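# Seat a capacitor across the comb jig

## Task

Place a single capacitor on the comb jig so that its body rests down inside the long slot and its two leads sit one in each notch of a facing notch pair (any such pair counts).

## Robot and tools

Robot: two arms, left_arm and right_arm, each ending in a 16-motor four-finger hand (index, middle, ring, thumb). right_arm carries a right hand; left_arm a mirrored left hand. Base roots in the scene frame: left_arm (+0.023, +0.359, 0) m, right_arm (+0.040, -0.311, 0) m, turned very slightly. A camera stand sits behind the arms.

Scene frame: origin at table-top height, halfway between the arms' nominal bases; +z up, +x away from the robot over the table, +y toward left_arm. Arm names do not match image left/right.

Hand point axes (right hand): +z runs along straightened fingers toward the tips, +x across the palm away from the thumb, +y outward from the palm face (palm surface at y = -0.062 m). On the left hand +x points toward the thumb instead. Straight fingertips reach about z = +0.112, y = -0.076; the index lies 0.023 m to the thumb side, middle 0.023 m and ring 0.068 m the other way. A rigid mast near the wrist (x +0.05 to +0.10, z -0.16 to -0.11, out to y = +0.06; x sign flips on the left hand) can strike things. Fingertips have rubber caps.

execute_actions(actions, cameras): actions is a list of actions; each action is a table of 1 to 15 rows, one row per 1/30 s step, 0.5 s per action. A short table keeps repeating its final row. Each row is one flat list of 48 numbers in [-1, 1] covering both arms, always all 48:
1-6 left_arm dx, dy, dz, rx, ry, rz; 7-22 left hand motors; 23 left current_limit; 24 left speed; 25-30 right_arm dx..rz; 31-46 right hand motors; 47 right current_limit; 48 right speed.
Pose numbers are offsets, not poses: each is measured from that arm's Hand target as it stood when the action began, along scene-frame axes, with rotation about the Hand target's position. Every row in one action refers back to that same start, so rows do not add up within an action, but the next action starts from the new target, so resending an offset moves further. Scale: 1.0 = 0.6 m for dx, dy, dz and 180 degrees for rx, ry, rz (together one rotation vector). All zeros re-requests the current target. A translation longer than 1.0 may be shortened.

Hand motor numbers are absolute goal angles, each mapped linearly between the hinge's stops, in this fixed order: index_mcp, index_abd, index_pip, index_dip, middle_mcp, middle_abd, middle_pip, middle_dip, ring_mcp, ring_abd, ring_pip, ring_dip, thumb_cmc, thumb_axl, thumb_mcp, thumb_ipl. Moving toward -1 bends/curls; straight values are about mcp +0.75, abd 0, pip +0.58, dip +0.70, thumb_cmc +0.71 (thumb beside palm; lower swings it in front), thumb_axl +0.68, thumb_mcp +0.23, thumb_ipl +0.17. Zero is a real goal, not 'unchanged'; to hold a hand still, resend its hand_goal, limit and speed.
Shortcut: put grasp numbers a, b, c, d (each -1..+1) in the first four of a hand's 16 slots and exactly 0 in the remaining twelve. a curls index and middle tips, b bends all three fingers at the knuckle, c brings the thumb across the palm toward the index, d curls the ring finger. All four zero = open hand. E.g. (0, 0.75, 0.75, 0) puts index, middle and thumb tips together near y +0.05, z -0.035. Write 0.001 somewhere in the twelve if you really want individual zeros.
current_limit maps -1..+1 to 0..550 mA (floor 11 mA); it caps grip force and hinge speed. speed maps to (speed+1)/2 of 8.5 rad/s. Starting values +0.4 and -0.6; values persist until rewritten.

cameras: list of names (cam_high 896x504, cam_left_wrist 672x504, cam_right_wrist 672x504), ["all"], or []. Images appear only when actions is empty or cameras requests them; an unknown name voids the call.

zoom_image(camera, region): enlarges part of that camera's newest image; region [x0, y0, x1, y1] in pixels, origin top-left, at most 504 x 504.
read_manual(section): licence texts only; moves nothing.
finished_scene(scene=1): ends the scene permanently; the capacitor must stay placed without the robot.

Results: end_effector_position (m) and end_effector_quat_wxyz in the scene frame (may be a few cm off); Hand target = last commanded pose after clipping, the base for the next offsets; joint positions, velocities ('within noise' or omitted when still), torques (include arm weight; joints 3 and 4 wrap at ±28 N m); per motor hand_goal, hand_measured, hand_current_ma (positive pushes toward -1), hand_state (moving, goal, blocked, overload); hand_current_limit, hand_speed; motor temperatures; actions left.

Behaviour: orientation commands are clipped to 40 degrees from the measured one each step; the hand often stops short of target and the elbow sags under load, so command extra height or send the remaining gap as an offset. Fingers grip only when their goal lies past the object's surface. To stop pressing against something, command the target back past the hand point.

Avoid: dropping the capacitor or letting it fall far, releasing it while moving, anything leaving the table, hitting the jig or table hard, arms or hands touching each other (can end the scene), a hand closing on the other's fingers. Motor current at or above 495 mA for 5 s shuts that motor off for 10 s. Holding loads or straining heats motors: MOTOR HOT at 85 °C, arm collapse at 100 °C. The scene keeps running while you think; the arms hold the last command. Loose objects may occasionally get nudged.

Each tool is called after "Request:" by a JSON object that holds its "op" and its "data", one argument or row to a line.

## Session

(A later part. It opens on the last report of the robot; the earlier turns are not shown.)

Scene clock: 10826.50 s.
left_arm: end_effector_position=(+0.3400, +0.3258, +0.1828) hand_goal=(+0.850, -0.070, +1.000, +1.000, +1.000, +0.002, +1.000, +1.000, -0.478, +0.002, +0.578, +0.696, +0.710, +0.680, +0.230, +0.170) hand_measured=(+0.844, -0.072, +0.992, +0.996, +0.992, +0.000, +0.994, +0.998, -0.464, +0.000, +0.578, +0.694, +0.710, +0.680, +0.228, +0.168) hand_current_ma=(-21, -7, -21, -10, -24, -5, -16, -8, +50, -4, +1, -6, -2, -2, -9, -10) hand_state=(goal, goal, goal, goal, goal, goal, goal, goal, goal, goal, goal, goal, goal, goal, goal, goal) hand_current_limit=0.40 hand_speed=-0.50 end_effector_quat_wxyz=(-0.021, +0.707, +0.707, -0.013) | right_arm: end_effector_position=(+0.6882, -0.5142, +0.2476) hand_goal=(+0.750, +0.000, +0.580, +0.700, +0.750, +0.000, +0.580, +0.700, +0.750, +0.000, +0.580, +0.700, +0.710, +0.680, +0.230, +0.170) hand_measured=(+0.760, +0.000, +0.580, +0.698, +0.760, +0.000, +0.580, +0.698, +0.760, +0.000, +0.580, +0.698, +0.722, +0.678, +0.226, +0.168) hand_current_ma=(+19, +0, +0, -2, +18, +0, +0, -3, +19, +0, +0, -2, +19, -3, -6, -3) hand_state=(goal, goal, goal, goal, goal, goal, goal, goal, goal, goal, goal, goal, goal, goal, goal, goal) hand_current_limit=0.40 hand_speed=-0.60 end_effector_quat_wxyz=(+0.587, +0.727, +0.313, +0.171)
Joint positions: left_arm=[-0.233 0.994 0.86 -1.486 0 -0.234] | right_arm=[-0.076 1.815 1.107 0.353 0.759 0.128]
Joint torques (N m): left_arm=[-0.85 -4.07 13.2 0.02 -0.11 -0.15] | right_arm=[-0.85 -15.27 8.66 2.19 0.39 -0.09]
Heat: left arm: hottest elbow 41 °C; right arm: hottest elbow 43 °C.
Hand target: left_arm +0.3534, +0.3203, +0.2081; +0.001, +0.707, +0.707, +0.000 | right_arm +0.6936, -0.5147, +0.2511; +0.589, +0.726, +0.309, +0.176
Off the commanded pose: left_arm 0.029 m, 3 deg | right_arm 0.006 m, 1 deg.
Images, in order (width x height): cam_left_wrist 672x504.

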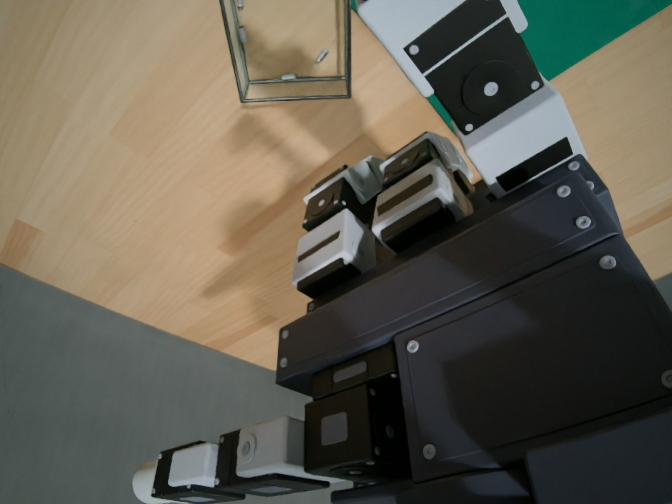

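Request:
{"op": "execute_actions", "data": {
  "actions": [
    [[0,0,-0.02,0,0,0,0.85,-0.07,1,1,1,0.001,1,1,-0.479,0.001,0.577,0.696,0.71,0.68,0.23,0.17,0.4,-0.5,0,0,0,0,0,0,0,0,0,0,0,0,0,0,0,0,0,0,0,0,0,0,0.4,-0.6],[0.02,0,-0.05,0,0,0,0.85,-0.07,1,1,1,0.001,1,1,-0.479,0.001,0.577,0.696,0.71,0.68,0.23,0.17,0.4,-0.5,0,0,0,0,0,0,0,0,0,0,0,0,0,0,0,0,0,0,0,0,0,0,0.4,-0.6]]
  ],
  "cameras": ["cam_left_wrist","cam_high"]
}}

Request:
{"op": "zoom_image", "data": {
  "camera": "cam_left_wrist",
  "region": [200, 0, 440, 180]
}}

Request:
{"op": "zoom_image", "data": {
  "camera": "cam_high",
  "region": [530, 130, 650, 240]
}}

Scene clock: 10845.93 s.
left_arm: end_effector_position=(+0.3612, +0.3208, +0.1770) hand_goal=(+0.850, -0.070, +1.000, +1.000, +1.000, +0.002, +1.000, +1.000, -0.478, +0.002, +0.578, +0.696, +0.710, +0.680, +0.230, +0.170) hand_measured=(+0.844, -0.072, +0.994, +0.996, +0.992, +0.000, +0.994, +0.998, -0.464, +0.000, +0.578, +0.694, +0.710, +0.680, +0.228, +0.168) hand_current_ma=(-19, -7, -19, -9, -24, -5, -16, -8, +50, -4, +1, -6, -2, -2, -9, -10) hand_state=(goal, goal, goal, goal, goal, goal, goal, goal, goal, goal, goal, goal, goal, goal, goal, goal) hand_current_limit=0.40 hand_speed=-0.50 end_effector_quat_wxyz=(-0.003, +0.707, +0.707, -0.002) | right_arm: end_effector_position=(+0.6882, -0.5142, +0.2476) hand_goal=(+0.750, +0.000, +0.580, +0.700, +0.750, +0.000, +0.580, +0.700, +0.750, +0.000, +0.580, +0.700, +0.710, +0.680, +0.230, +0.170) hand_measured=(+0.760, +0.000, +0.580, +0.698, +0.760, +0.000, +0.580, +0.698, +0.760, +0.000, +0.580, +0.698, +0.722, +0.678, +0.226, +0.168) hand_current_ma=(+19, +0, +0, -2, +18, +0, +0, -3, +19, +0, +0, -2, +19, -3, -6, -3) hand_state=(goal, goal, goal, goal, goal, goal, goal, goal, goal, goal, goal, goal, goal, goal, goal, goal) hand_current_limit=0.40 hand_speed=-0.60 end_effector_quat_wxyz=(+0.587, +0.727, +0.313, +0.171)
Joint positions: left_arm=[-0.233 1.032 0.86 -1.406 0 -0.234] | right_arm=[-0.076 1.815 1.107 0.353 0.759 0.128]
Joint torques (N m): left_arm=[-0.03 -3.84 9.37 0.65 -0.14 -0.06] | right_arm=[-0.67 -15.21 8.72 2.24 0.37 -0.09]
Heat: left arm: hottest elbow 45 °C; right arm: hottest elbow 43 °C.
Hand target: left_arm +0.3654, +0.3203, +0.1780; +0.001, +0.707, +0.707, +0.000 | right_arm +0.6936, -0.5147, +0.2511; +0.589, +0.726, +0.309, +0.176
Off the commanded pose: left_arm 0.004 m, 0 deg | right_arm 0.006 m, 1 deg.
Images, in order (width x height): cam_high 896x504, cam_left_wrist 672x504.

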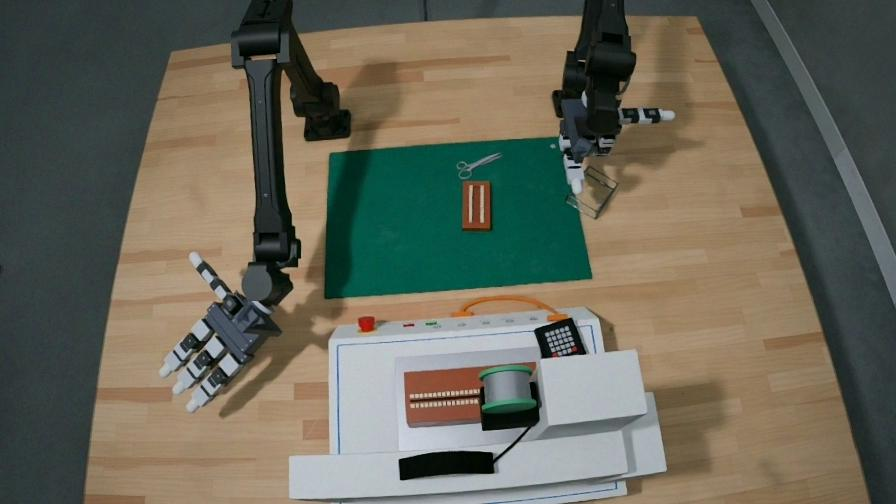

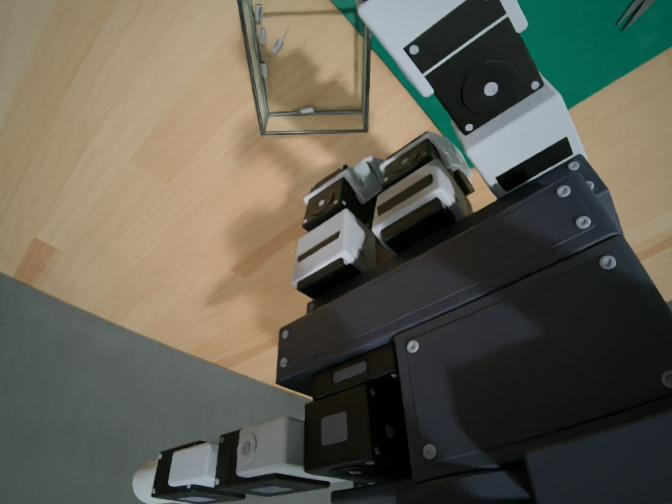

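Scaled by 2.100 from the camera's 672x504 image, which has a finer 960x720 frame.

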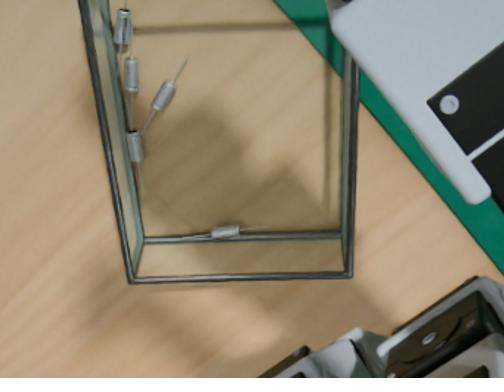

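Scaled by 4.200 from the camera's 896x504 image, which has a finer 1280x720 frame.

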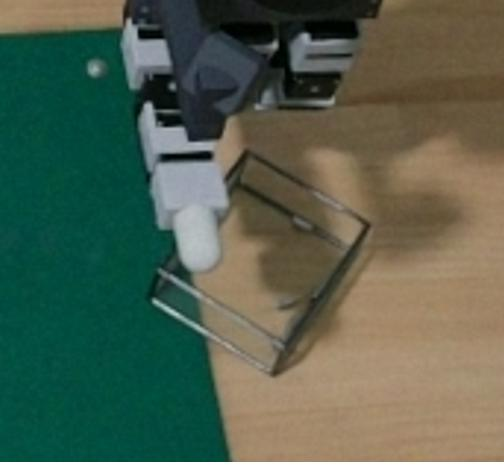

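Request:
{"op": "execute_actions", "data": {
  "actions": [
    [[0.02,0.008,0,0,0,0,0.753,0.001,0.58,0.7,1,0.001,1,1,-0.479,0.001,0.577,0.696,0.71,0.68,0.23,0.17,0.5,-0.5,0,0,0,0,0,0,0,0,0,0,0,0,0,0,0,0,0,0,0,0,0,0,0.4,-0.6],[0.04,0.015,0,0,0,0,0.753,0.001,0.58,0.7,1,0.001,1,1,-0.479,0.001,0.577,0.696,0.71,0.68,0.23,0.17,0.5,-0.5,0,0,0,0,0,0,0,0,0,0,0,0,0,0,0,0,0,0,0,0,0,0,0.4,-0.6],[0.055,0.022,0,0,0,0,0.753,0.001,0.58,0.7,1,0.001,1,1,-0.479,0.001,0.577,0.696,0.71,0.68,0.23,0.17,0.5,-0.5,0,0,0,0,0,0,0,0,0,0,0,0,0,0,0,0,0,0,0,0,0,0,0.4,-0.6]],
    [[0,0,-0.02,0,0,0,0.753,0.001,0.58,0.7,1,0.001,1,1,-0.479,0.001,0.577,0.696,0.71,0.68,0.23,0.17,0.5,-0.5,0,0,0,0,0,0,0,0,0,0,0,0,0,0,0,0,0,0,0,0,0,0,0.4,-0.6],[0,0,-0.045,0,0,0,0.753,0.001,0.58,0.7,1,0.001,1,1,-0.479,0.001,0.577,0.696,0.71,0.68,0.23,0.17,0.5,-0.5,0,0,0,0,0,0,0,0,0,0,0,0,0,0,0,0,0,0,0,0,0,0,0.4,-0.6]]
  ],
  "cameras": ["cam_left_wrist"]
}}

Request:
{"op": "zoom_image", "data": {
  "camera": "cam_left_wrist",
  "region": [200, 0, 440, 180]
}}

Scene clock: 11145.43 s.
left_arm: end_effector_position=(+0.3946, +0.3324, +0.1527) hand_goal=(+0.754, +0.002, +0.580, +0.700, +1.000, +0.002, +1.000, +1.000, -0.478, +0.002, +0.578, +0.696, +0.710, +0.680, +0.230, +0.170) hand_measured=(+0.754, +0.000, +0.582, +0.702, +0.992, +0.000, +0.994, +0.998, -0.464, +0.000, +0.578, +0.694, +0.710, +0.680, +0.228, +0.168) hand_current_ma=(+0, -7, +6, +8, -24, -5, -16, -8, +50, -4, +1, -6, -2, -2, -9, -10) hand_state=(goal, goal, goal, goal, goal, goal, goal, goal, goal, goal, goal, goal, goal, goal, goal, goal) hand_current_limit=0.50 hand_speed=-0.50 end_effector_quat_wxyz=(-0.001, +0.705, +0.709, +0.000) | right_arm: end_effector_position=(+0.6882, -0.5142, +0.2476) hand_goal=(+0.750, +0.000, +0.580, +0.700, +0.750, +0.000, +0.580, +0.700, +0.750, +0.000, +0.580, +0.700, +0.710, +0.680, +0.230, +0.170) hand_measured=(+0.760, +0.000, +0.580, +0.698, +0.760, +0.000, +0.580, +0.698, +0.760, +0.000, +0.580, +0.698, +0.722, +0.678, +0.226, +0.168) hand_current_ma=(+19, +0, +0, -2, +18, +0, +0, -3, +19, +0, +0, -2, +19, -3, -6, -3) hand_state=(goal, goal, goal, goal, goal, goal, goal, goal, goal, goal, goal, goal, goal, goal, goal, goal) hand_current_limit=0.40 hand_speed=-0.60 end_effector_quat_wxyz=(+0.587, +0.727, +0.313, +0.171)
Joint positions: left_arm=[-0.17 1.134 0.863 -1.302 0 -0.175] | right_arm=[-0.076 1.815 1.107 0.353 0.759 0.128]
Joint torques (N m): left_arm=[0.26 -5.01 8.99 0.7 -0.1 0.03] | right_arm=[-0.79 -15.03 8.81 2.07 0.39 -0.08]
Heat: left arm: hottest elbow 43 °C; right arm: hottest elbow 43 °C.
Hand target: left_arm +0.3984, +0.3335, +0.1511; +0.001, +0.707, +0.707, +0.000 | right_arm +0.6936, -0.5147, +0.2511; +0.589, +0.726, +0.309, +0.176
Off the commanded pose: left_arm 0.004 m, 0 deg | right_arm 0.006 m, 1 deg.
Images, in order (width x height): cam_left_wrist 672x504.

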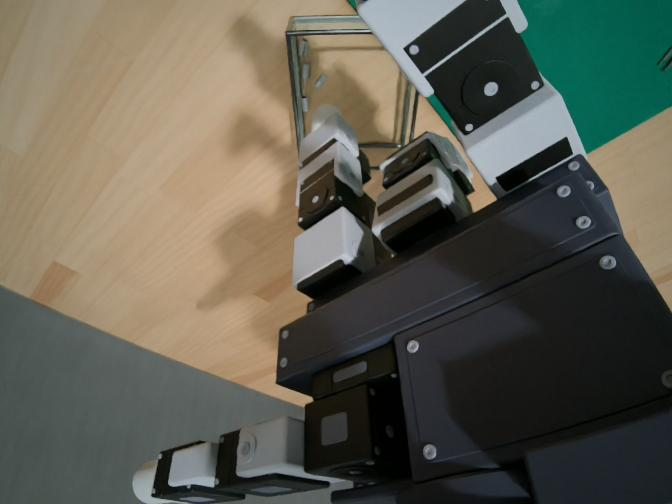

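Scaled by 2.100 from the camera's 672x504 image, which has a finer 960x720 frame.

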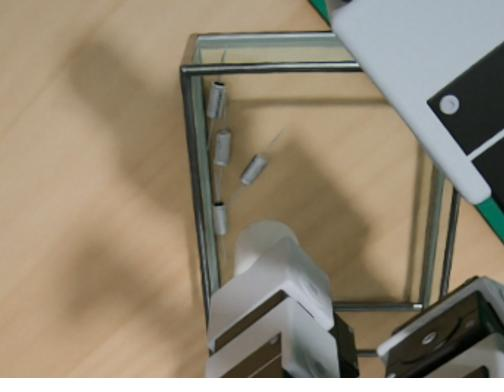

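Request:
{"op": "execute_actions", "data": {
  "actions": []
}}

Request:
{"op": "zoom_image", "data": {
  "camera": "cam_high",
  "region": [530, 130, 650, 240]
}}

Request:
{"op": "zoom_image", "data": {
  "camera": "cam_left_wrist",
  "region": [200, 0, 440, 180]
}}

Scene clock: 11235.40 s.
left_arm: end_effector_position=(+0.3947, +0.3324, +0.1527) hand_goal=(+0.754, +0.002, +0.580, +0.700, +1.000, +0.002, +1.000, +1.000, -0.478, +0.002, +0.578, +0.696, +0.710, +0.680, +0.230, +0.170) hand_measured=(+0.754, +0.000, +0.582, +0.702, +0.992, +0.000, +0.994, +0.998, -0.464, +0.000, +0.578, +0.694, +0.710, +0.680, +0.228, +0.168) hand_current_ma=(+0, -7, +6, +8, -24, -5, -16, -8, +50, -4, +1, -6, -2, -2, -9, -10) hand_state=(goal, goal, goal, goal, goal, goal, goal, goal, goal, goal, goal, goal, goal, goal, goal, goal) hand_current_limit=0.50 hand_speed=-0.50 end_effector_quat_wxyz=(-0.001, +0.705, +0.709, +0.000) | right_arm: end_effector_position=(+0.6882, -0.5142, +0.2476) hand_goal=(+0.750, +0.000, +0.580, +0.700, +0.750, +0.000, +0.580, +0.700, +0.750, +0.000, +0.580, +0.700, +0.710, +0.680, +0.230, +0.170) hand_measured=(+0.760, +0.000, +0.580, +0.698, +0.760, +0.000, +0.580, +0.698, +0.760, +0.000, +0.580, +0.698, +0.722, +0.678, +0.226, +0.168) hand_current_ma=(+19, +0, +0, -2, +18, +0, +0, -3, +19, +0, +0, -2, +19, -3, -6, -3) hand_state=(goal, goal, goal, goal, goal, goal, goal, goal, goal, goal, goal, goal, goal, goal, goal, goal) hand_current_limit=0.40 hand_speed=-0.60 end_effector_quat_wxyz=(+0.587, +0.727, +0.313, +0.171)
Joint positions: left_arm=[-0.17 1.134 0.863 -1.301 0 -0.175] | right_arm=[-0.076 1.815 1.107 0.353 0.759 0.128]
Joint velocities: within noise
Joint torques (N m): left_arm=[0.38 -5.01 8.96 0.73 -0.1 0.04] | right_arm=[-1.08 -15.09 8.73 2.09 0.41 -0.07]
Motor temperatures (°C): left_arm=[25 28 41 27 28 27] | right_arm=[27 35 43 28 26 27]
Heat: left arm: hottest elbow 41 °C; right arm: hottest elbow 43 °C.
Hand target: left_arm +0.3985, +0.3334, +0.1511; +0.001, +0.707, +0.707, +0.000 | right_arm +0.6936, -0.5147, +0.2511; +0.589, +0.726, +0.309, +0.176
Off the commanded pose: left_arm 0.004 m, 0 deg | right_arm 0.006 m, 1 deg.

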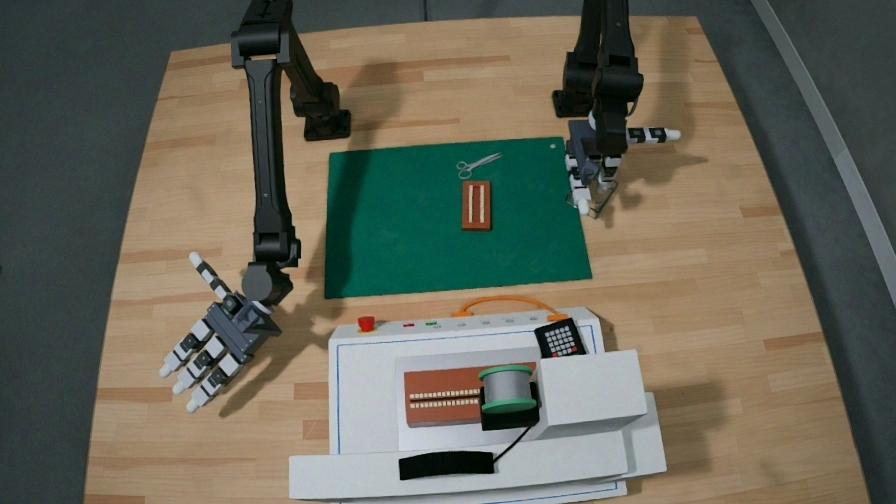

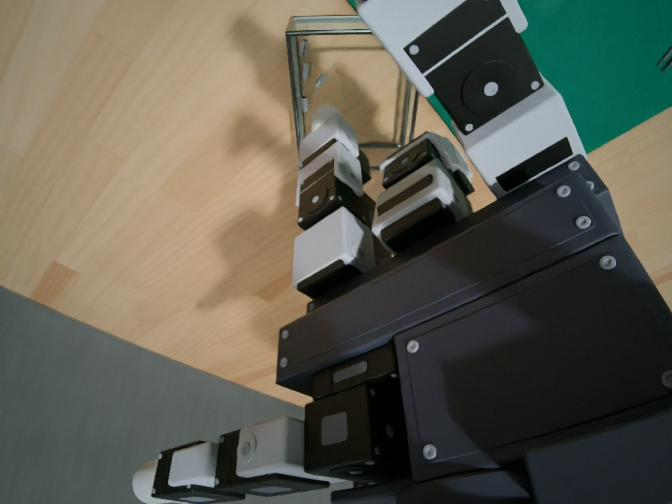

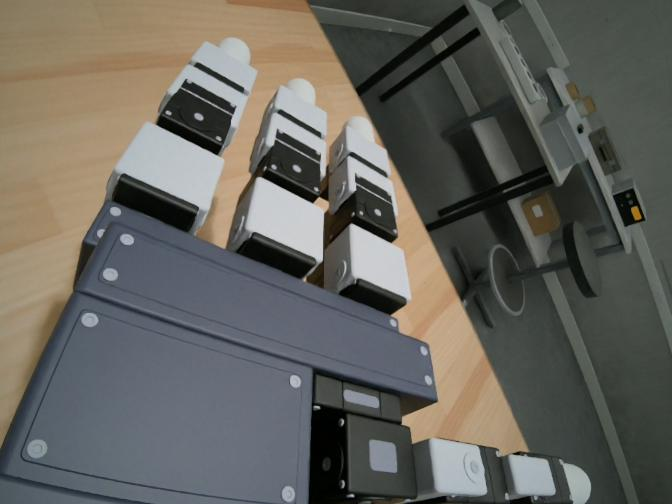

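Scaled by 4.200 from the camera's 896x504 image, which has a finer 1280x720 frame.

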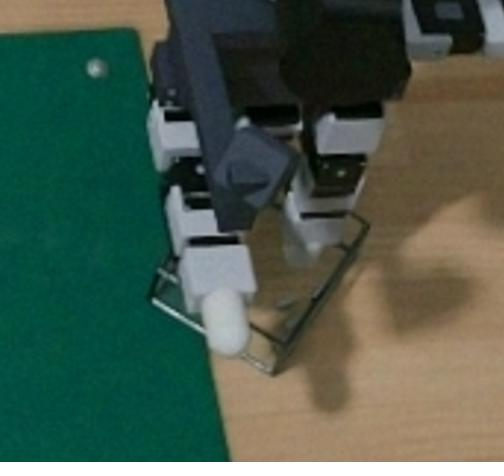

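Scaled by 2.100 from the camera's 672x504 image, which has a finer 960x720 frame.

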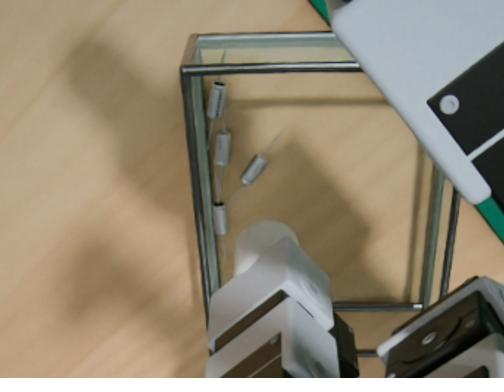

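Request:
{"op": "execute_actions", "data": {
  "actions": [
    [[0,0,-0.0308,0,0,0,0.753,0.001,0.58,0.7,1,0.001,1,1,-0.479,0.001,0.577,0.696,0.71,0.68,0.23,0.17,0.5,-0.5,0,0,0,0,0,0,0,0,0,0,0,0,0,0,0,0,0,0,0,0,0,0,0.4,-0.6]]
  ]
}}

Request:
{"op": "execute_actions", "data": {
  "actions": [
    [[0.0055,0.00625,0,0,0,0,0.753,0.001,0.58,0.7,1,0.001,1,1,-0.479,0.001,0.577,0.696,0.71,0.68,0.23,0.17,0.5,-0.5,0,0,0,0,0,0,0,0,0,0,0,0,0,0,0,0,0,0,0,0,0,0,0.4,-0.6]],
    [[0.0055,0.00625,0,0,0,0,0.753,0.001,0.58,0.7,1,0.001,1,1,-0.479,0.001,0.577,0.696,0.71,0.68,0.23,0.17,0.5,-0.5,0,0,0,0,0,0,0,0,0,0,0,0,0,0,0,0,0,0,0,0,0,0,0.4,-0.6]]
  ],
  "cameras": ["cam_left_wrist"]
}}

Request:
{"op": "zoom_image", "data": {
  "camera": "cam_left_wrist",
  "region": [200, 0, 440, 180]
}}

Scene clock: 11317.33 s.
left_arm: end_effector_position=(+0.3944, +0.3324, +0.1328) hand_goal=(+0.754, +0.002, +0.580, +0.700, +1.000, +0.002, +1.000, +1.000, -0.478, +0.002, +0.578, +0.696, +0.710, +0.680, +0.230, +0.170) hand_measured=(+0.754, +0.000, +0.582, +0.702, +0.992, +0.000, +0.994, +0.998, -0.464, +0.000, +0.578, +0.694, +0.710, +0.680, +0.228, +0.168) hand_current_ma=(+0, -7, +6, +8, -24, -5, -16, -8, +50, -4, +1, -6, -2, -2, -9, -10) hand_state=(goal, goal, goal, goal, goal, goal, goal, goal, goal, goal, goal, goal, goal, goal, goal, goal) hand_current_limit=0.50 hand_speed=-0.50 end_effector_quat_wxyz=(-0.002, +0.705, +0.709, -0.001) | right_arm: end_effector_position=(+0.6882, -0.5142, +0.2476) hand_goal=(+0.750, +0.000, +0.580, +0.700, +0.750, +0.000, +0.580, +0.700, +0.750, +0.000, +0.580, +0.700, +0.710, +0.680, +0.230, +0.170) hand_measured=(+0.760, +0.000, +0.580, +0.698, +0.760, +0.000, +0.580, +0.698, +0.760, +0.000, +0.580, +0.698, +0.722, +0.678, +0.226, +0.168) hand_current_ma=(+19, +0, +0, -2, +18, +0, +0, -3, +19, +0, +0, -2, +19, -3, -6, -3) hand_state=(goal, goal, goal, goal, goal, goal, goal, goal, goal, goal, goal, goal, goal, goal, goal, goal) hand_current_limit=0.40 hand_speed=-0.60 end_effector_quat_wxyz=(+0.587, +0.727, +0.313, +0.171)
Joint positions: left_arm=[-0.17 1.153 0.824 -1.246 0 -0.175] | right_arm=[-0.076 1.815 1.107 0.353 0.759 0.128]
Joint torques (N m): left_arm=[0.32 -5.19 8.92 0.72 -0.1 0.03] | right_arm=[-1.08 -15.33 8.7 2.07 0.4 -0.08]
Heat: left arm: hottest elbow 41 °C; right arm: hottest elbow 43 °C.
Hand target: left_arm +0.3985, +0.3335, +0.1326; +0.001, +0.707, +0.707, +0.000 | right_arm +0.6936, -0.5147, +0.2511; +0.589, +0.726, +0.309, +0.176
Off the commanded pose: left_arm 0.004 m, 0 deg | right_arm 0.006 m, 1 deg.

Scene clock: 11318.53 s.
left_arm: end_effector_position=(+0.3965, +0.3397, +0.1288) hand_goal=(+0.754, +0.002, +0.580, +0.700, +1.000, +0.002, +1.000, +1.000, -0.478, +0.002, +0.578, +0.696, +0.710, +0.680, +0.230, +0.170) hand_measured=(+0.754, +0.000, +0.582, +0.702, +0.992, +0.000, +0.994, +0.998, -0.464, +0.000, +0.578, +0.694, +0.710, +0.680, +0.228, +0.168) hand_current_ma=(+0, -7, +6, +8, -24, -5, -16, -8, +50, -4, +1, -6, -2, -2, -9, -10) hand_state=(goal, goal, goal, goal, goal, goal, goal, goal, goal, goal, goal, goal, goal, goal, goal, goal) hand_current_limit=0.50 hand_speed=-0.50 end_effector_quat_wxyz=(-0.005, +0.706, +0.708, -0.004) | right_arm: end_effector_position=(+0.6882, -0.5142, +0.2476) hand_goal=(+0.750, +0.000, +0.580, +0.700, +0.750, +0.000, +0.580, +0.700, +0.750, +0.000, +0.580, +0.700, +0.710, +0.680, +0.230, +0.170) hand_measured=(+0.760, +0.000, +0.580, +0.698, +0.760, +0.000, +0.580, +0.698, +0.760, +0.000, +0.580, +0.698, +0.722, +0.678, +0.226, +0.168) hand_current_ma=(+19, +0, +0, -2, +18, +0, +0, -3, +19, +0, +0, -2, +19, -3, -6, -3) hand_state=(goal, goal, goal, goal, goal, goal, goal, goal, goal, goal, goal, goal, goal, goal, goal, goal) hand_current_limit=0.40 hand_speed=-0.60 end_effector_quat_wxyz=(+0.587, +0.727, +0.313, +0.171)
Joint positions: left_arm=[-0.143 1.165 0.824 -1.243 0 -0.147] | right_arm=[-0.076 1.815 1.107 0.353 0.759 0.128]
Joint torques (N m): left_arm=[0.5 -5.19 9.8 0.69 -0.11 0.01] | right_arm=[-0.91 -15.33 8.79 2.1 0.39 -0.09]
Heat: left arm: hottest elbow 41 °C; right arm: hottest elbow 43 °C.
Hand target: left_arm +0.4051, +0.3409, +0.1327; +0.001, +0.707, +0.707, +0.000 | right_arm +0.6936, -0.5147, +0.2511; +0.589, +0.726, +0.309, +0.176
Off the commanded pose: left_arm 0.009 m, 1 deg | right_arm 0.006 m, 1 deg.
Images, in order (width x height): cam_left_wrist 672x504.

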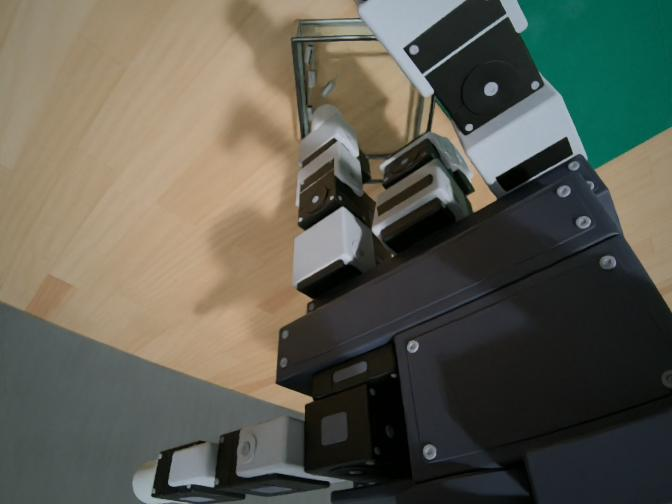

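Scaled by 2.100 from the camera's 672x504 image, which has a finer 960x720 frame.

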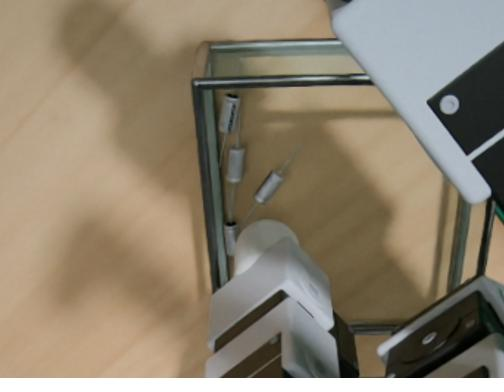

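Request:
{"op": "execute_actions", "data": {
  "actions": [
    [[0.0055,0.00625,0.006,0,0,0,0.753,0.001,0.58,0.7,1,0.001,1,1,-0.479,0.001,0.577,0.696,0.71,0.68,0.23,0.17,0.5,-0.5,0,0,0,0,0,0,0,0,0,0,0,0,0,0,0,0,0,0,0,0,0,0,0.4,-0.6]],
    [[0.0055,0.00625,0.004,0,0,0,0.753,0.001,0.58,0.7,1,0.001,1,1,-0.479,0.001,0.577,0.696,0.71,0.68,0.23,0.17,0.5,-0.5,0,0,0,0,0,0,0,0,0,0,0,0,0,0,0,0,0,0,0,0,0,0,0.4,-0.6]]
  ],
  "cameras": ["cam_left_wrist"]
}}

Request:
{"op": "zoom_image", "data": {
  "camera": "cam_left_wrist",
  "region": [200, 0, 440, 180]
}}

Scene clock: 11335.40 s.
left_arm: end_effector_position=(+0.3975, +0.3459, +0.1265) hand_goal=(+0.754, +0.002, +0.580, +0.700, +1.000, +0.002, +1.000, +1.000, -0.478, +0.002, +0.578, +0.696, +0.710, +0.680, +0.230, +0.170) hand_measured=(+0.754, -0.008, +0.582, +0.702, +0.992, +0.000, +0.994, +0.998, -0.464, +0.000, +0.578, +0.694, +0.710, +0.680, +0.228, +0.168) hand_current_ma=(+2, -26, +6, +8, -24, -5, -16, -8, +50, -4, +1, -6, -2, -2, -9, -10) hand_state=(goal, goal, goal, goal, goal, goal, goal, goal, goal, goal, goal, goal, goal, goal, goal, goal) hand_current_limit=0.50 hand_speed=-0.50 end_effector_quat_wxyz=(-0.007, +0.707, +0.707, -0.007) | right_arm: end_effector_position=(+0.6882, -0.5142, +0.2476) hand_goal=(+0.750, +0.000, +0.580, +0.700, +0.750, +0.000, +0.580, +0.700, +0.750, +0.000, +0.580, +0.700, +0.710, +0.680, +0.230, +0.170) hand_measured=(+0.760, +0.000, +0.580, +0.698, +0.760, +0.000, +0.580, +0.698, +0.760, +0.000, +0.580, +0.698, +0.722, +0.678, +0.226, +0.168) hand_current_ma=(+19, +0, +0, -2, +18, +0, +0, -3, +19, +0, +0, -2, +19, -3, -6, -3) hand_state=(goal, goal, goal, goal, goal, goal, goal, goal, goal, goal, goal, goal, goal, goal, goal, goal) hand_current_limit=0.40 hand_speed=-0.60 end_effector_quat_wxyz=(+0.587, +0.727, +0.313, +0.171)
Joint positions: left_arm=[-0.12 1.172 0.824 -1.243 0.002 -0.12] | right_arm=[-0.076 1.815 1.107 0.353 0.759 0.128]
Joint torques (N m): left_arm=[0.79 -5.07 11.64 0.16 -0.2 0.02] | right_arm=[-0.73 -15.5 8.7 2.11 0.39 -0.11]
Heat: left arm: hottest elbow 41 °C; right arm: hottest elbow 43 °C.
Hand target: left_arm +0.4117, +0.3485, +0.1387; +0.001, +0.707, +0.707, +0.000 | right_arm +0.6936, -0.5147, +0.2511; +0.589, +0.726, +0.309, +0.176
Off the commanded pose: left_arm 0.019 m, 1 deg | right_arm 0.006 m, 1 deg.
Images, in order (width x height): cam_left_wrist 672x504.

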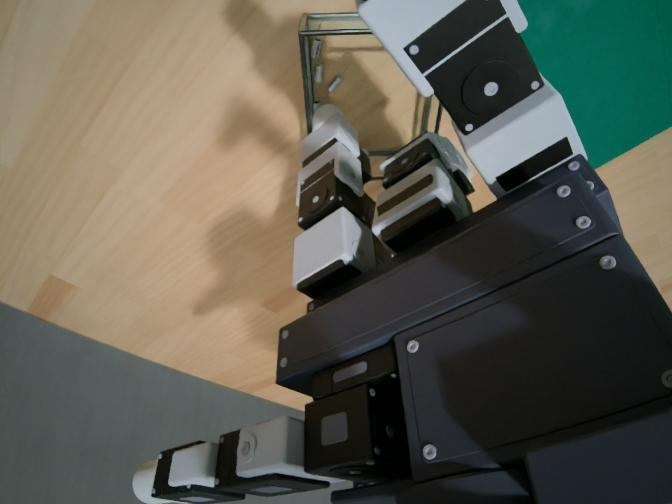

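Scaled by 2.100 from the camera's 672x504 image, which has a finer 960x720 frame.

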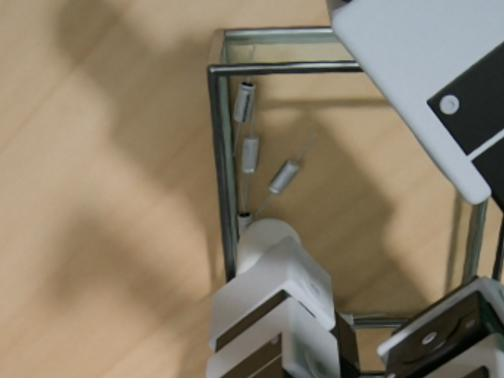

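Request:
{"op": "execute_actions", "data": {
  "actions": [
    [[0,0,0.015,0,0,0,0.753,0.001,0.58,0.7,1,0.001,1,1,-0.479,0.001,0.577,0.696,0.71,0.68,0.23,0.17,0.5,-0.5,0,0,0,0,0,0,0,0,0,0,0,0,0,0,0,0,0,0,0,0,0,0,0.4,-0.6]]
  ]
}}

Scene clock: 11348.90 s.
left_arm: end_effector_position=(+0.3913, +0.3477, +0.1246) hand_goal=(+0.754, +0.002, +0.580, +0.700, +1.000, +0.002, +1.000, +1.000, -0.478, +0.002, +0.578, +0.696, +0.710, +0.680, +0.230, +0.170) hand_measured=(+0.754, -0.002, +0.582, +0.702, +0.992, +0.000, +0.994, +0.998, -0.464, +0.000, +0.578, +0.694, +0.710, +0.680, +0.228, +0.168) hand_current_ma=(+2, -8, +6, +7, -24, -5, -16, -8, +50, -4, +1, -6, -2, -2, -9, -10) hand_state=(goal, goal, goal, goal, goal, goal, goal, goal, goal, goal, goal, goal, goal, goal, goal, goal) hand_current_limit=0.50 hand_speed=-0.50 end_effector_quat_wxyz=(-0.017, +0.706, +0.708, -0.015) | right_arm: end_effector_position=(+0.6882, -0.5142, +0.2476) hand_goal=(+0.750, +0.000, +0.580, +0.700, +0.750, +0.000, +0.580, +0.700, +0.750, +0.000, +0.580, +0.700, +0.710, +0.680, +0.230, +0.170) hand_measured=(+0.760, +0.000, +0.580, +0.698, +0.760, +0.000, +0.580, +0.698, +0.760, +0.000, +0.580, +0.698, +0.722, +0.678, +0.226, +0.168) hand_current_ma=(+19, +0, +0, -2, +18, +0, +0, -3, +19, +0, +0, -2, +19, -3, -6, -3) hand_state=(goal, goal, goal, goal, goal, goal, goal, goal, goal, goal, goal, goal, goal, goal, goal, goal) hand_current_limit=0.40 hand_speed=-0.60 end_effector_quat_wxyz=(+0.587, +0.727, +0.313, +0.171)
Joint positions: left_arm=[-0.117 1.172 0.824 -1.267 0.002 -0.12] | right_arm=[-0.076 1.815 1.107 0.353 0.759 0.128]
Joint torques (N m): left_arm=[0.5 -5.83 12.97 0.03 -0.21 0.03] | right_arm=[-0.79 -14.86 8.8 2.09 0.41 -0.11]
Heat: left arm: hottest elbow 41 °C; right arm: hottest elbow 43 °C.
Hand target: left_arm +0.4117, +0.3485, +0.1477; +0.001, +0.707, +0.707, +0.000 | right_arm +0.6936, -0.5147, +0.2511; +0.589, +0.726, +0.309, +0.176
Off the commanded pose: left_arm 0.031 m, 3 deg | right_arm 0.006 m, 1 deg.

Request:
{"op": "execute_actions", "data": {
  "actions": [
    [[0,0,0.0833,0,0,0,0.753,0.001,0.58,0.7,1,0.001,1,1,-0.479,0.001,0.577,0.696,0.71,0.68,0.23,0.17,0.5,-0.5,0,0,0,0,0,0,0,0,0,0,0,0,0,0,0,0,0,0,0,0,0,0,0.4,-0.6]],
    [[-0.08,-0.0158,0,0,0,0,0.753,0.001,0.58,0.7,1,0.001,1,1,-0.479,0.001,0.577,0.696,0.71,0.68,0.23,0.17,0.5,-0.5,0,0,0,0,0,0,0,0,0,0,0,0,0,0,0,0,0,0,0,0,0,0,0.4,-0.6]]
  ],
  "cameras": ["cam_left_wrist", "cam_high"]
}}

Request:
{"op": "zoom_image", "data": {
  "camera": "cam_left_wrist",
  "region": [200, 0, 440, 180]
}}

Request:
{"op": "zoom_image", "data": {
  "camera": "cam_high",
  "region": [530, 130, 650, 240]
}}

Scene clock: 11394.57 s.
left_arm: end_effector_position=(+0.3654, +0.3409, +0.1979) hand_goal=(+0.754, +0.002, +0.580, +0.700, +1.000, +0.002, +1.000, +1.000, -0.478, +0.002, +0.578, +0.696, +0.710, +0.680, +0.230, +0.170) hand_measured=(+0.754, +0.000, +0.582, +0.702, +0.992, +0.000, +0.994, +0.998, -0.464, +0.000, +0.578, +0.694, +0.710, +0.680, +0.228, +0.168) hand_current_ma=(+0, -7, +6, +7, -24, -5, -16, -8, +50, -4, +1, -6, -2, -2, -9, -10) hand_state=(goal, goal, goal, goal, goal, goal, goal, goal, goal, goal, goal, goal, goal, goal, goal, goal) hand_current_limit=0.50 hand_speed=-0.50 end_effector_quat_wxyz=(+0.004, +0.708, +0.706, +0.001) | right_arm: end_effector_position=(+0.6882, -0.5142, +0.2476) hand_goal=(+0.750, +0.000, +0.580, +0.700, +0.750, +0.000, +0.580, +0.700, +0.750, +0.000, +0.580, +0.700, +0.710, +0.680, +0.230, +0.170) hand_measured=(+0.760, +0.000, +0.580, +0.698, +0.760, +0.000, +0.580, +0.698, +0.760, +0.000, +0.580, +0.698, +0.722, +0.678, +0.226, +0.168) hand_current_ma=(+19, +0, +0, -2, +18, +0, +0, -3, +19, +0, +0, -2, +19, -3, -6, -3) hand_state=(goal, goal, goal, goal, goal, goal, goal, goal, goal, goal, goal, goal, goal, goal, goal, goal) hand_current_limit=0.40 hand_speed=-0.60 end_effector_quat_wxyz=(+0.587, +0.727, +0.313, +0.171)
Joint positions: left_arm=[-0.153 1.013 0.9 -1.45 0.002 -0.151] | right_arm=[-0.076 1.815 1.107 0.353 0.759 0.128]
Joint torques (N m): left_arm=[-0.91 -4.19 9.17 0.13 -0.19 -0.14] | right_arm=[-0.79 -14.97 8.66 2.06 0.37 -0.09]
Heat: left arm: hottest elbow 43 °C; right arm: hottest elbow 43 °C.
Hand target: left_arm +0.3636, +0.3389, +0.1976; +0.001, +0.707, +0.707, +0.000 | right_arm +0.6936, -0.5147, +0.2511; +0.589, +0.726, +0.309, +0.176
Off the commanded pose: left_arm 0.003 m, 0 deg | right_arm 0.006 m, 1 deg.
Images, in order (width x height): cam_high 896x504, cam_left_wrist 672x504.

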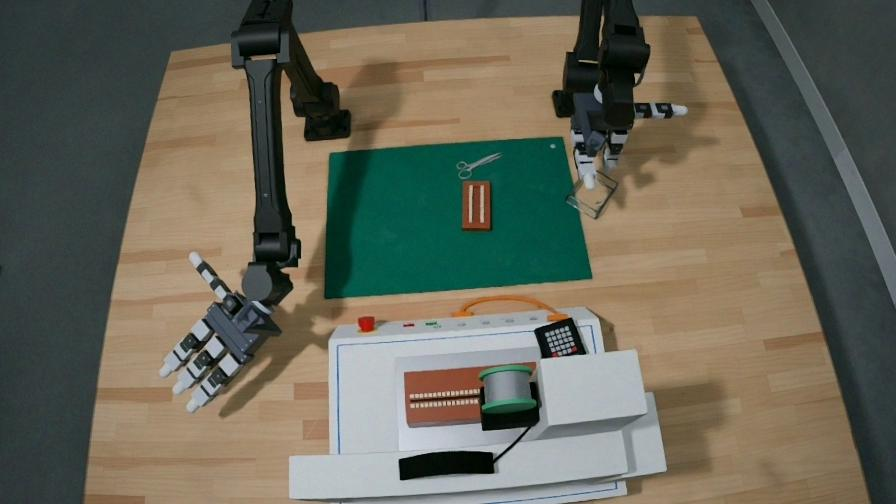

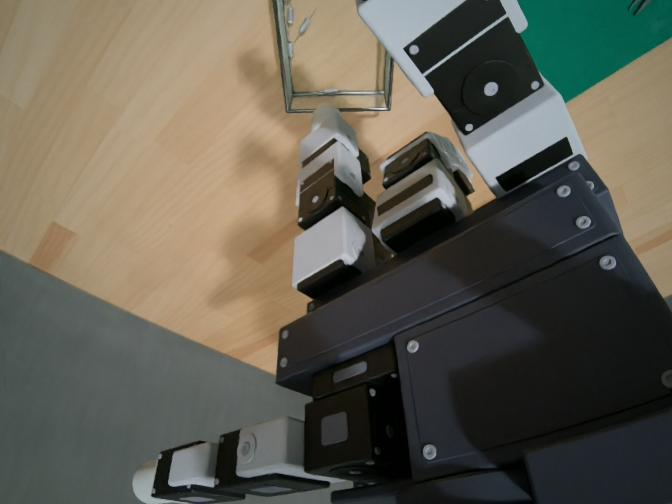

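Scaled by 2.100 from the camera's 672x504 image, which has a finer 960x720 frame.

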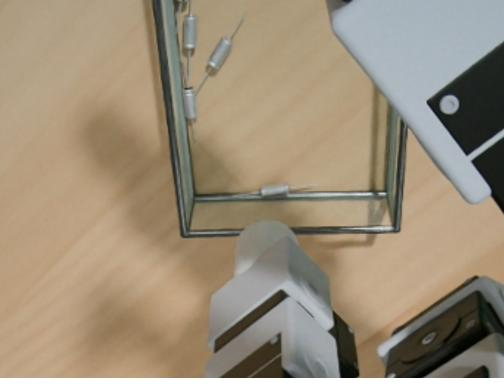

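Scaled by 4.200 from the camera's 896x504 image, which has a finer 1280x720 frame.

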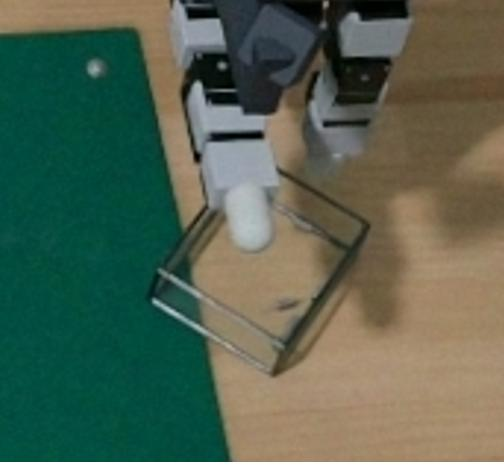

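Request:
{"op": "execute_actions", "data": {
  "actions": [
    [[-0.0187,-0.0093,-0.04,0,0,0,0.753,0.001,0.58,0.7,1,0.001,1,1,-0.479,0.001,0.577,0.696,0.71,0.68,0.23,0.17,0.5,-0.5,0,0,0,0,0,0,0,0,0,0,0,0,0,0,0,0,0,0,0,0,0,0,0.4,-0.6]],
    [[0,0,-0.0618,0,0,0,0.753,0.001,0.58,0.7,1,0.001,1,1,-0.479,0.001,0.577,0.696,0.71,0.68,0.23,0.17,0.5,-0.5,0,0,0,0,0,0,0,0,0,0,0,0,0,0,0,0,0,0,0,0,0,0,0.4,-0.6]]
  ],
  "cameras": ["cam_left_wrist"]
}}

Request:
{"op": "zoom_image", "data": {
  "camera": "cam_left_wrist",
  "region": [200, 0, 440, 180]
}}

Scene clock: 11449.30 s.
left_arm: end_effector_position=(+0.3502, +0.3357, +0.1384) hand_goal=(+0.754, +0.002, +0.580, +0.700, +1.000, +0.002, +1.000, +1.000, -0.478, +0.002, +0.578, +0.696, +0.710, +0.680, +0.230, +0.170) hand_measured=(+0.750, -0.002, +0.578, +0.700, +0.992, +0.000, +0.994, +0.998, -0.464, +0.000, +0.578, +0.694, +0.710, +0.680, +0.228, +0.168) hand_current_ma=(-12, -8, -7, +1, -24, -5, -16, -8, +50, -4, +1, -6, -2, -2, -9, -10) hand_state=(goal, goal, goal, goal, goal, goal, goal, goal, goal, goal, goal, goal, goal, goal, goal, goal) hand_current_limit=0.50 hand_speed=-0.50 end_effector_quat_wxyz=(+0.001, +0.708, +0.706, -0.001) | right_arm: end_effector_position=(+0.6882, -0.5142, +0.2476) hand_goal=(+0.750, +0.000, +0.580, +0.700, +0.750, +0.000, +0.580, +0.700, +0.750, +0.000, +0.580, +0.700, +0.710, +0.680, +0.230, +0.170) hand_measured=(+0.760, +0.000, +0.580, +0.698, +0.760, +0.000, +0.580, +0.698, +0.760, +0.000, +0.580, +0.698, +0.722, +0.678, +0.226, +0.168) hand_current_ma=(+19, +0, +0, -2, +18, +0, +0, -3, +19, +0, +0, -2, +19, -3, -6, -3) hand_state=(goal, goal, goal, goal, goal, goal, goal, goal, goal, goal, goal, goal, goal, goal, goal, goal) hand_current_limit=0.40 hand_speed=-0.60 end_effector_quat_wxyz=(+0.587, +0.727, +0.313, +0.171)
Joint positions: left_arm=[-0.183 1.01 0.741 -1.302 0.002 -0.181] | right_arm=[-0.076 1.815 1.107 0.353 0.759 0.128]
Joint torques (N m): left_arm=[-0.79 -3.02 8.87 0.75 -0.19 -0.18] | right_arm=[-0.91 -14.97 8.75 2.15 0.37 -0.09]
Heat: left arm: hottest elbow 43 °C; right arm: hottest elbow 43 °C.
Hand target: left_arm +0.3524, +0.3334, +0.1365; +0.001, +0.707, +0.707, +0.000 | right_arm +0.6936, -0.5147, +0.2511; +0.589, +0.726, +0.309, +0.176
Off the commanded pose: left_arm 0.004 m, 0 deg | right_arm 0.006 m, 1 deg.
Images, in order (width x height): cam_left_wrist 672x504.

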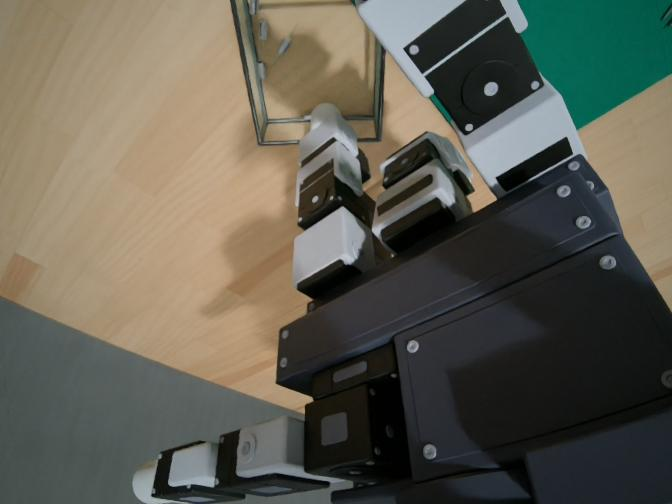

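Scaled by 2.100 from the camera's 672x504 image, which has a finer 960x720 frame.

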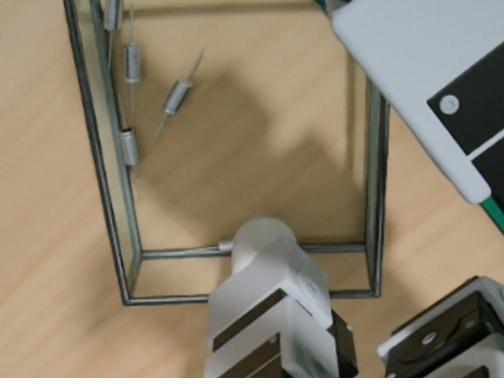

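Request:
{"op": "execute_actions", "data": {
  "actions": [
    [[-0.00025,0.00022,0,0,0,0,0.753,0.001,0.58,0.7,1,0.001,1,1,-0.479,0.001,0.577,0.696,0.71,0.68,0.23,0.17,0.5,-0.5,0,0,0,0,0,0,0,0,0,0,0,0,0,0,0,0,0,0,0,0,0,0,0.4,-0.6],[-0.0018,0.00158,0,0,0,0,0.753,0.001,0.58,0.7,1,0.001,1,1,-0.479,0.001,0.577,0.696,0.71,0.68,0.23,0.17,0.5,-0.5,0,0,0,0,0,0,0,0,0,0,0,0,0,0,0,0,0,0,0,0,0,0,0.4,-0.6],[-0.00543,0.00478,0,0,0,0,0.753,0.001,0.58,0.7,1,0.001,1,1,-0.479,0.001,0.577,0.696,0.71,0.68,0.23,0.17,0.5,-0.5,0,0,0,0,0,0,0,0,0,0,0,0,0,0,0,0,0,0,0,0,0,0,0.4,-0.6],[-0.01143,0.01005,0,0,0,0,0.753,0.001,0.58,0.7,1,0.001,1,1,-0.479,0.001,0.577,0.696,0.71,0.68,0.23,0.17,0.5,-0.5,0,0,0,0,0,0,0,0,0,0,0,0,0,0,0,0,0,0,0,0,0,0,0.4,-0.6],[-0.01969,0.01732,0,0,0,0,0.753,0.001,0.58,0.7,1,0.001,1,1,-0.479,0.001,0.577,0.696,0.71,0.68,0.23,0.17,0.5,-0.5,0,0,0,0,0,0,0,0,0,0,0,0,0,0,0,0,0,0,0,0,0,0,0.4,-0.6],[-0.02978,0.02619,0,0,0,0,0.753,0.001,0.58,0.7,1,0.001,1,1,-0.479,0.001,0.577,0.696,0.71,0.68,0.23,0.17,0.5,-0.5,0,0,0,0,0,0,0,0,0,0,0,0,0,0,0,0,0,0,0,0,0,0,0.4,-0.6],[-0.04106,0.03611,0,0,0,0,0.753,0.001,0.58,0.7,1,0.001,1,1,-0.479,0.001,0.577,0.696,0.71,0.68,0.23,0.17,0.5,-0.5,0,0,0,0,0,0,0,0,0,0,0,0,0,0,0,0,0,0,0,0,0,0,0.4,-0.6],[-0.05274,0.04639,0,0,0,0,0.753,0.001,0.58,0.7,1,0.001,1,1,-0.479,0.001,0.577,0.696,0.71,0.68,0.23,0.17,0.5,-0.5,0,0,0,0,0,0,0,0,0,0,0,0,0,0,0,0,0,0,0,0,0,0,0.4,-0.6],[-0.06402,0.05631,0,0,0,0,0.753,0.001,0.58,0.7,1,0.001,1,1,-0.479,0.001,0.577,0.696,0.71,0.68,0.23,0.17,0.5,-0.5,0,0,0,0,0,0,0,0,0,0,0,0,0,0,0,0,0,0,0,0,0,0,0.4,-0.6],[-0.07411,0.06518,0,0,0,0,0.753,0.001,0.58,0.7,1,0.001,1,1,-0.479,0.001,0.577,0.696,0.71,0.68,0.23,0.17,0.5,-0.5,0,0,0,0,0,0,0,0,0,0,0,0,0,0,0,0,0,0,0,0,0,0,0.4,-0.6],[-0.08237,0.07245,0,0,0,0,0.753,0.001,0.58,0.7,1,0.001,1,1,-0.479,0.001,0.577,0.696,0.71,0.68,0.23,0.17,0.5,-0.5,0,0,0,0,0,0,0,0,0,0,0,0,0,0,0,0,0,0,0,0,0,0,0.4,-0.6],[-0.08837,0.07772,0,0,0,0,0.753,0.001,0.58,0.7,1,0.001,1,1,-0.479,0.001,0.577,0.696,0.71,0.68,0.23,0.17,0.5,-0.5,0,0,0,0,0,0,0,0,0,0,0,0,0,0,0,0,0,0,0,0,0,0,0.4,-0.6],[-0.092,0.08092,0,0,0,0,0.753,0.001,0.58,0.7,1,0.001,1,1,-0.479,0.001,0.577,0.696,0.71,0.68,0.23,0.17,0.5,-0.5,0,0,0,0,0,0,0,0,0,0,0,0,0,0,0,0,0,0,0,0,0,0,0.4,-0.6],[-0.09355,0.08228,0,0,0,0,0.753,0.001,0.58,0.7,1,0.001,1,1,-0.479,0.001,0.577,0.696,0.71,0.68,0.23,0.17,0.5,-0.5,0,0,0,0,0,0,0,0,0,0,0,0,0,0,0,0,0,0,0,0,0,0,0.4,-0.6],[-0.0938,0.0825,0,0,0,0,0.753,0.001,0.58,0.7,1,0.001,1,1,-0.479,0.001,0.577,0.696,0.71,0.68,0.23,0.17,0.5,-0.5,0,0,0,0,0,0,0,0,0,0,0,0,0,0,0,0,0,0,0,0,0,0,0.4,-0.6]]
  ],
  "cameras": ["cam_left_wrist", "cam_high"]
}}

Request:
{"op": "zoom_image", "data": {
  "camera": "cam_left_wrist",
  "region": [180, 0, 420, 180]
}}

Request:
{"op": "zoom_image", "data": {
  "camera": "cam_high",
  "region": [530, 110, 650, 220]
}}

Scene clock: 11518.77 s.
left_arm: end_effector_position=(+0.2991, +0.3784, +0.1331) hand_goal=(+0.754, +0.002, +0.580, +0.700, +1.000, +0.002, +1.000, +1.000, -0.478, +0.002, +0.578, +0.696, +0.710, +0.680, +0.230, +0.170) hand_measured=(+0.748, -0.004, +0.574, +0.698, +0.992, +0.000, +0.994, +0.998, -0.464, +0.000, +0.578, +0.694, +0.710, +0.680, +0.228, +0.168) hand_current_ma=(-17, -16, -14, -3, -23, -5, -16, -7, +50, -4, +1, -6, -1, -2, -9, -10) hand_state=(goal, goal, goal, goal, goal, goal, goal, goal, goal, goal, goal, goal, goal, goal, goal, goal) hand_current_limit=0.50 hand_speed=-0.50 end_effector_quat_wxyz=(-0.001, +0.703, +0.711, +0.002) | right_arm: end_effector_position=(+0.6882, -0.5142, +0.2476) hand_goal=(+0.750, +0.000, +0.580, +0.700, +0.750, +0.000, +0.580, +0.700, +0.750, +0.000, +0.580, +0.700, +0.710, +0.680, +0.230, +0.170) hand_measured=(+0.760, +0.000, +0.580, +0.698, +0.760, +0.000, +0.580, +0.698, +0.760, +0.000, +0.580, +0.698, +0.722, +0.678, +0.226, +0.168) hand_current_ma=(+19, +0, +0, -2, +18, +0, +0, -3, +19, +0, +0, -2, +19, -3, -6, -3) hand_state=(goal, goal, goal, goal, goal, goal, goal, goal, goal, goal, goal, goal, goal, goal, goal, goal) hand_current_limit=0.40 hand_speed=-0.60 end_effector_quat_wxyz=(+0.587, +0.727, +0.313, +0.171)
Joint positions: left_arm=[-0.021 0.831 0.632 -1.371 -0.003 -0.031] | right_arm=[-0.076 1.815 1.107 0.353 0.759 0.128]
Joint torques (N m): left_arm=[0.44 -1.85 9.07 0.13 -0.17 0.04] | right_arm=[-0.97 -15.09 8.69 2.19 0.42 -0.1]
Heat: left arm: hottest elbow 42 °C; right arm: hottest elbow 43 °C.
Hand target: left_arm +0.2962, +0.3829, +0.1366; +0.001, +0.707, +0.707, +0.000 | right_arm +0.6936, -0.5147, +0.2511; +0.589, +0.726, +0.309, +0.176
Off the commanded pose: left_arm 0.006 m, 1 deg | right_arm 0.006 m, 1 deg.
Images, in order (width x height): cam_high 896x504, cam_left_wrist 672x504.

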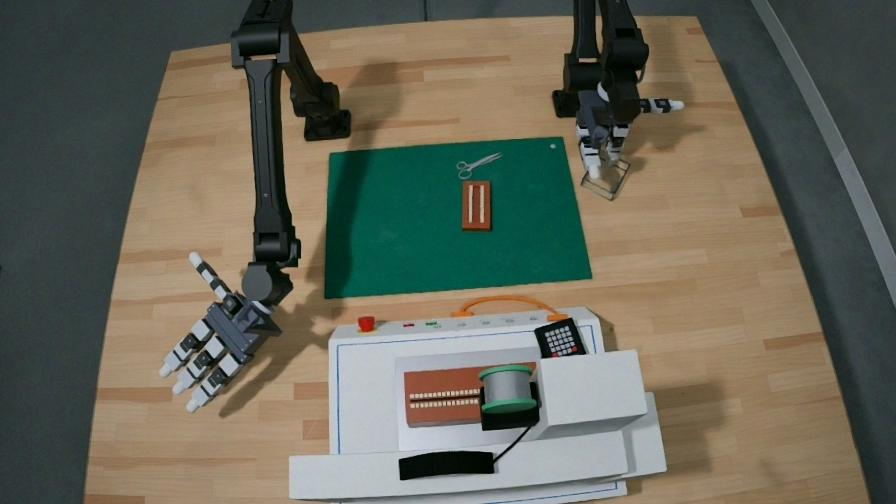

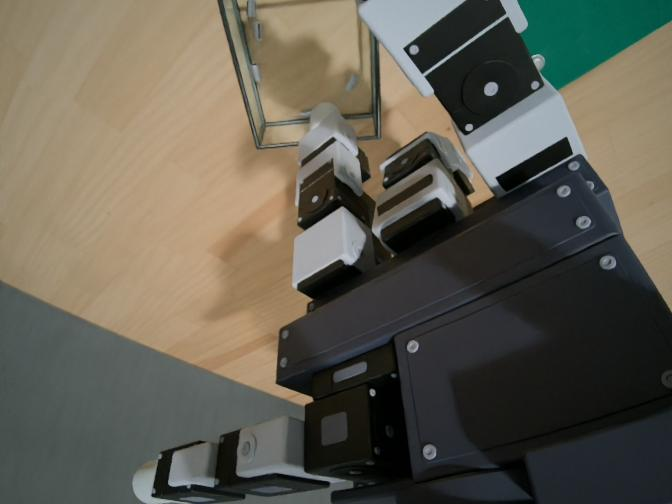

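Scaled by 2.100 from the camera's 672x504 image, which has a finer 960x720 frame.

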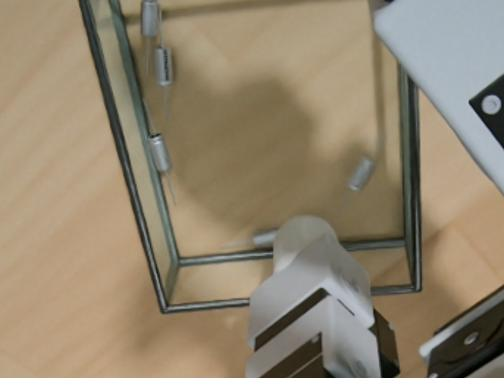

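Scaled by 4.200 from the camera's 896x504 image, which has a finer 1280x720 frame.

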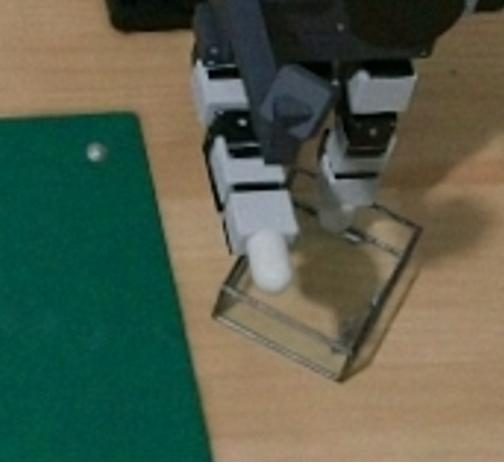

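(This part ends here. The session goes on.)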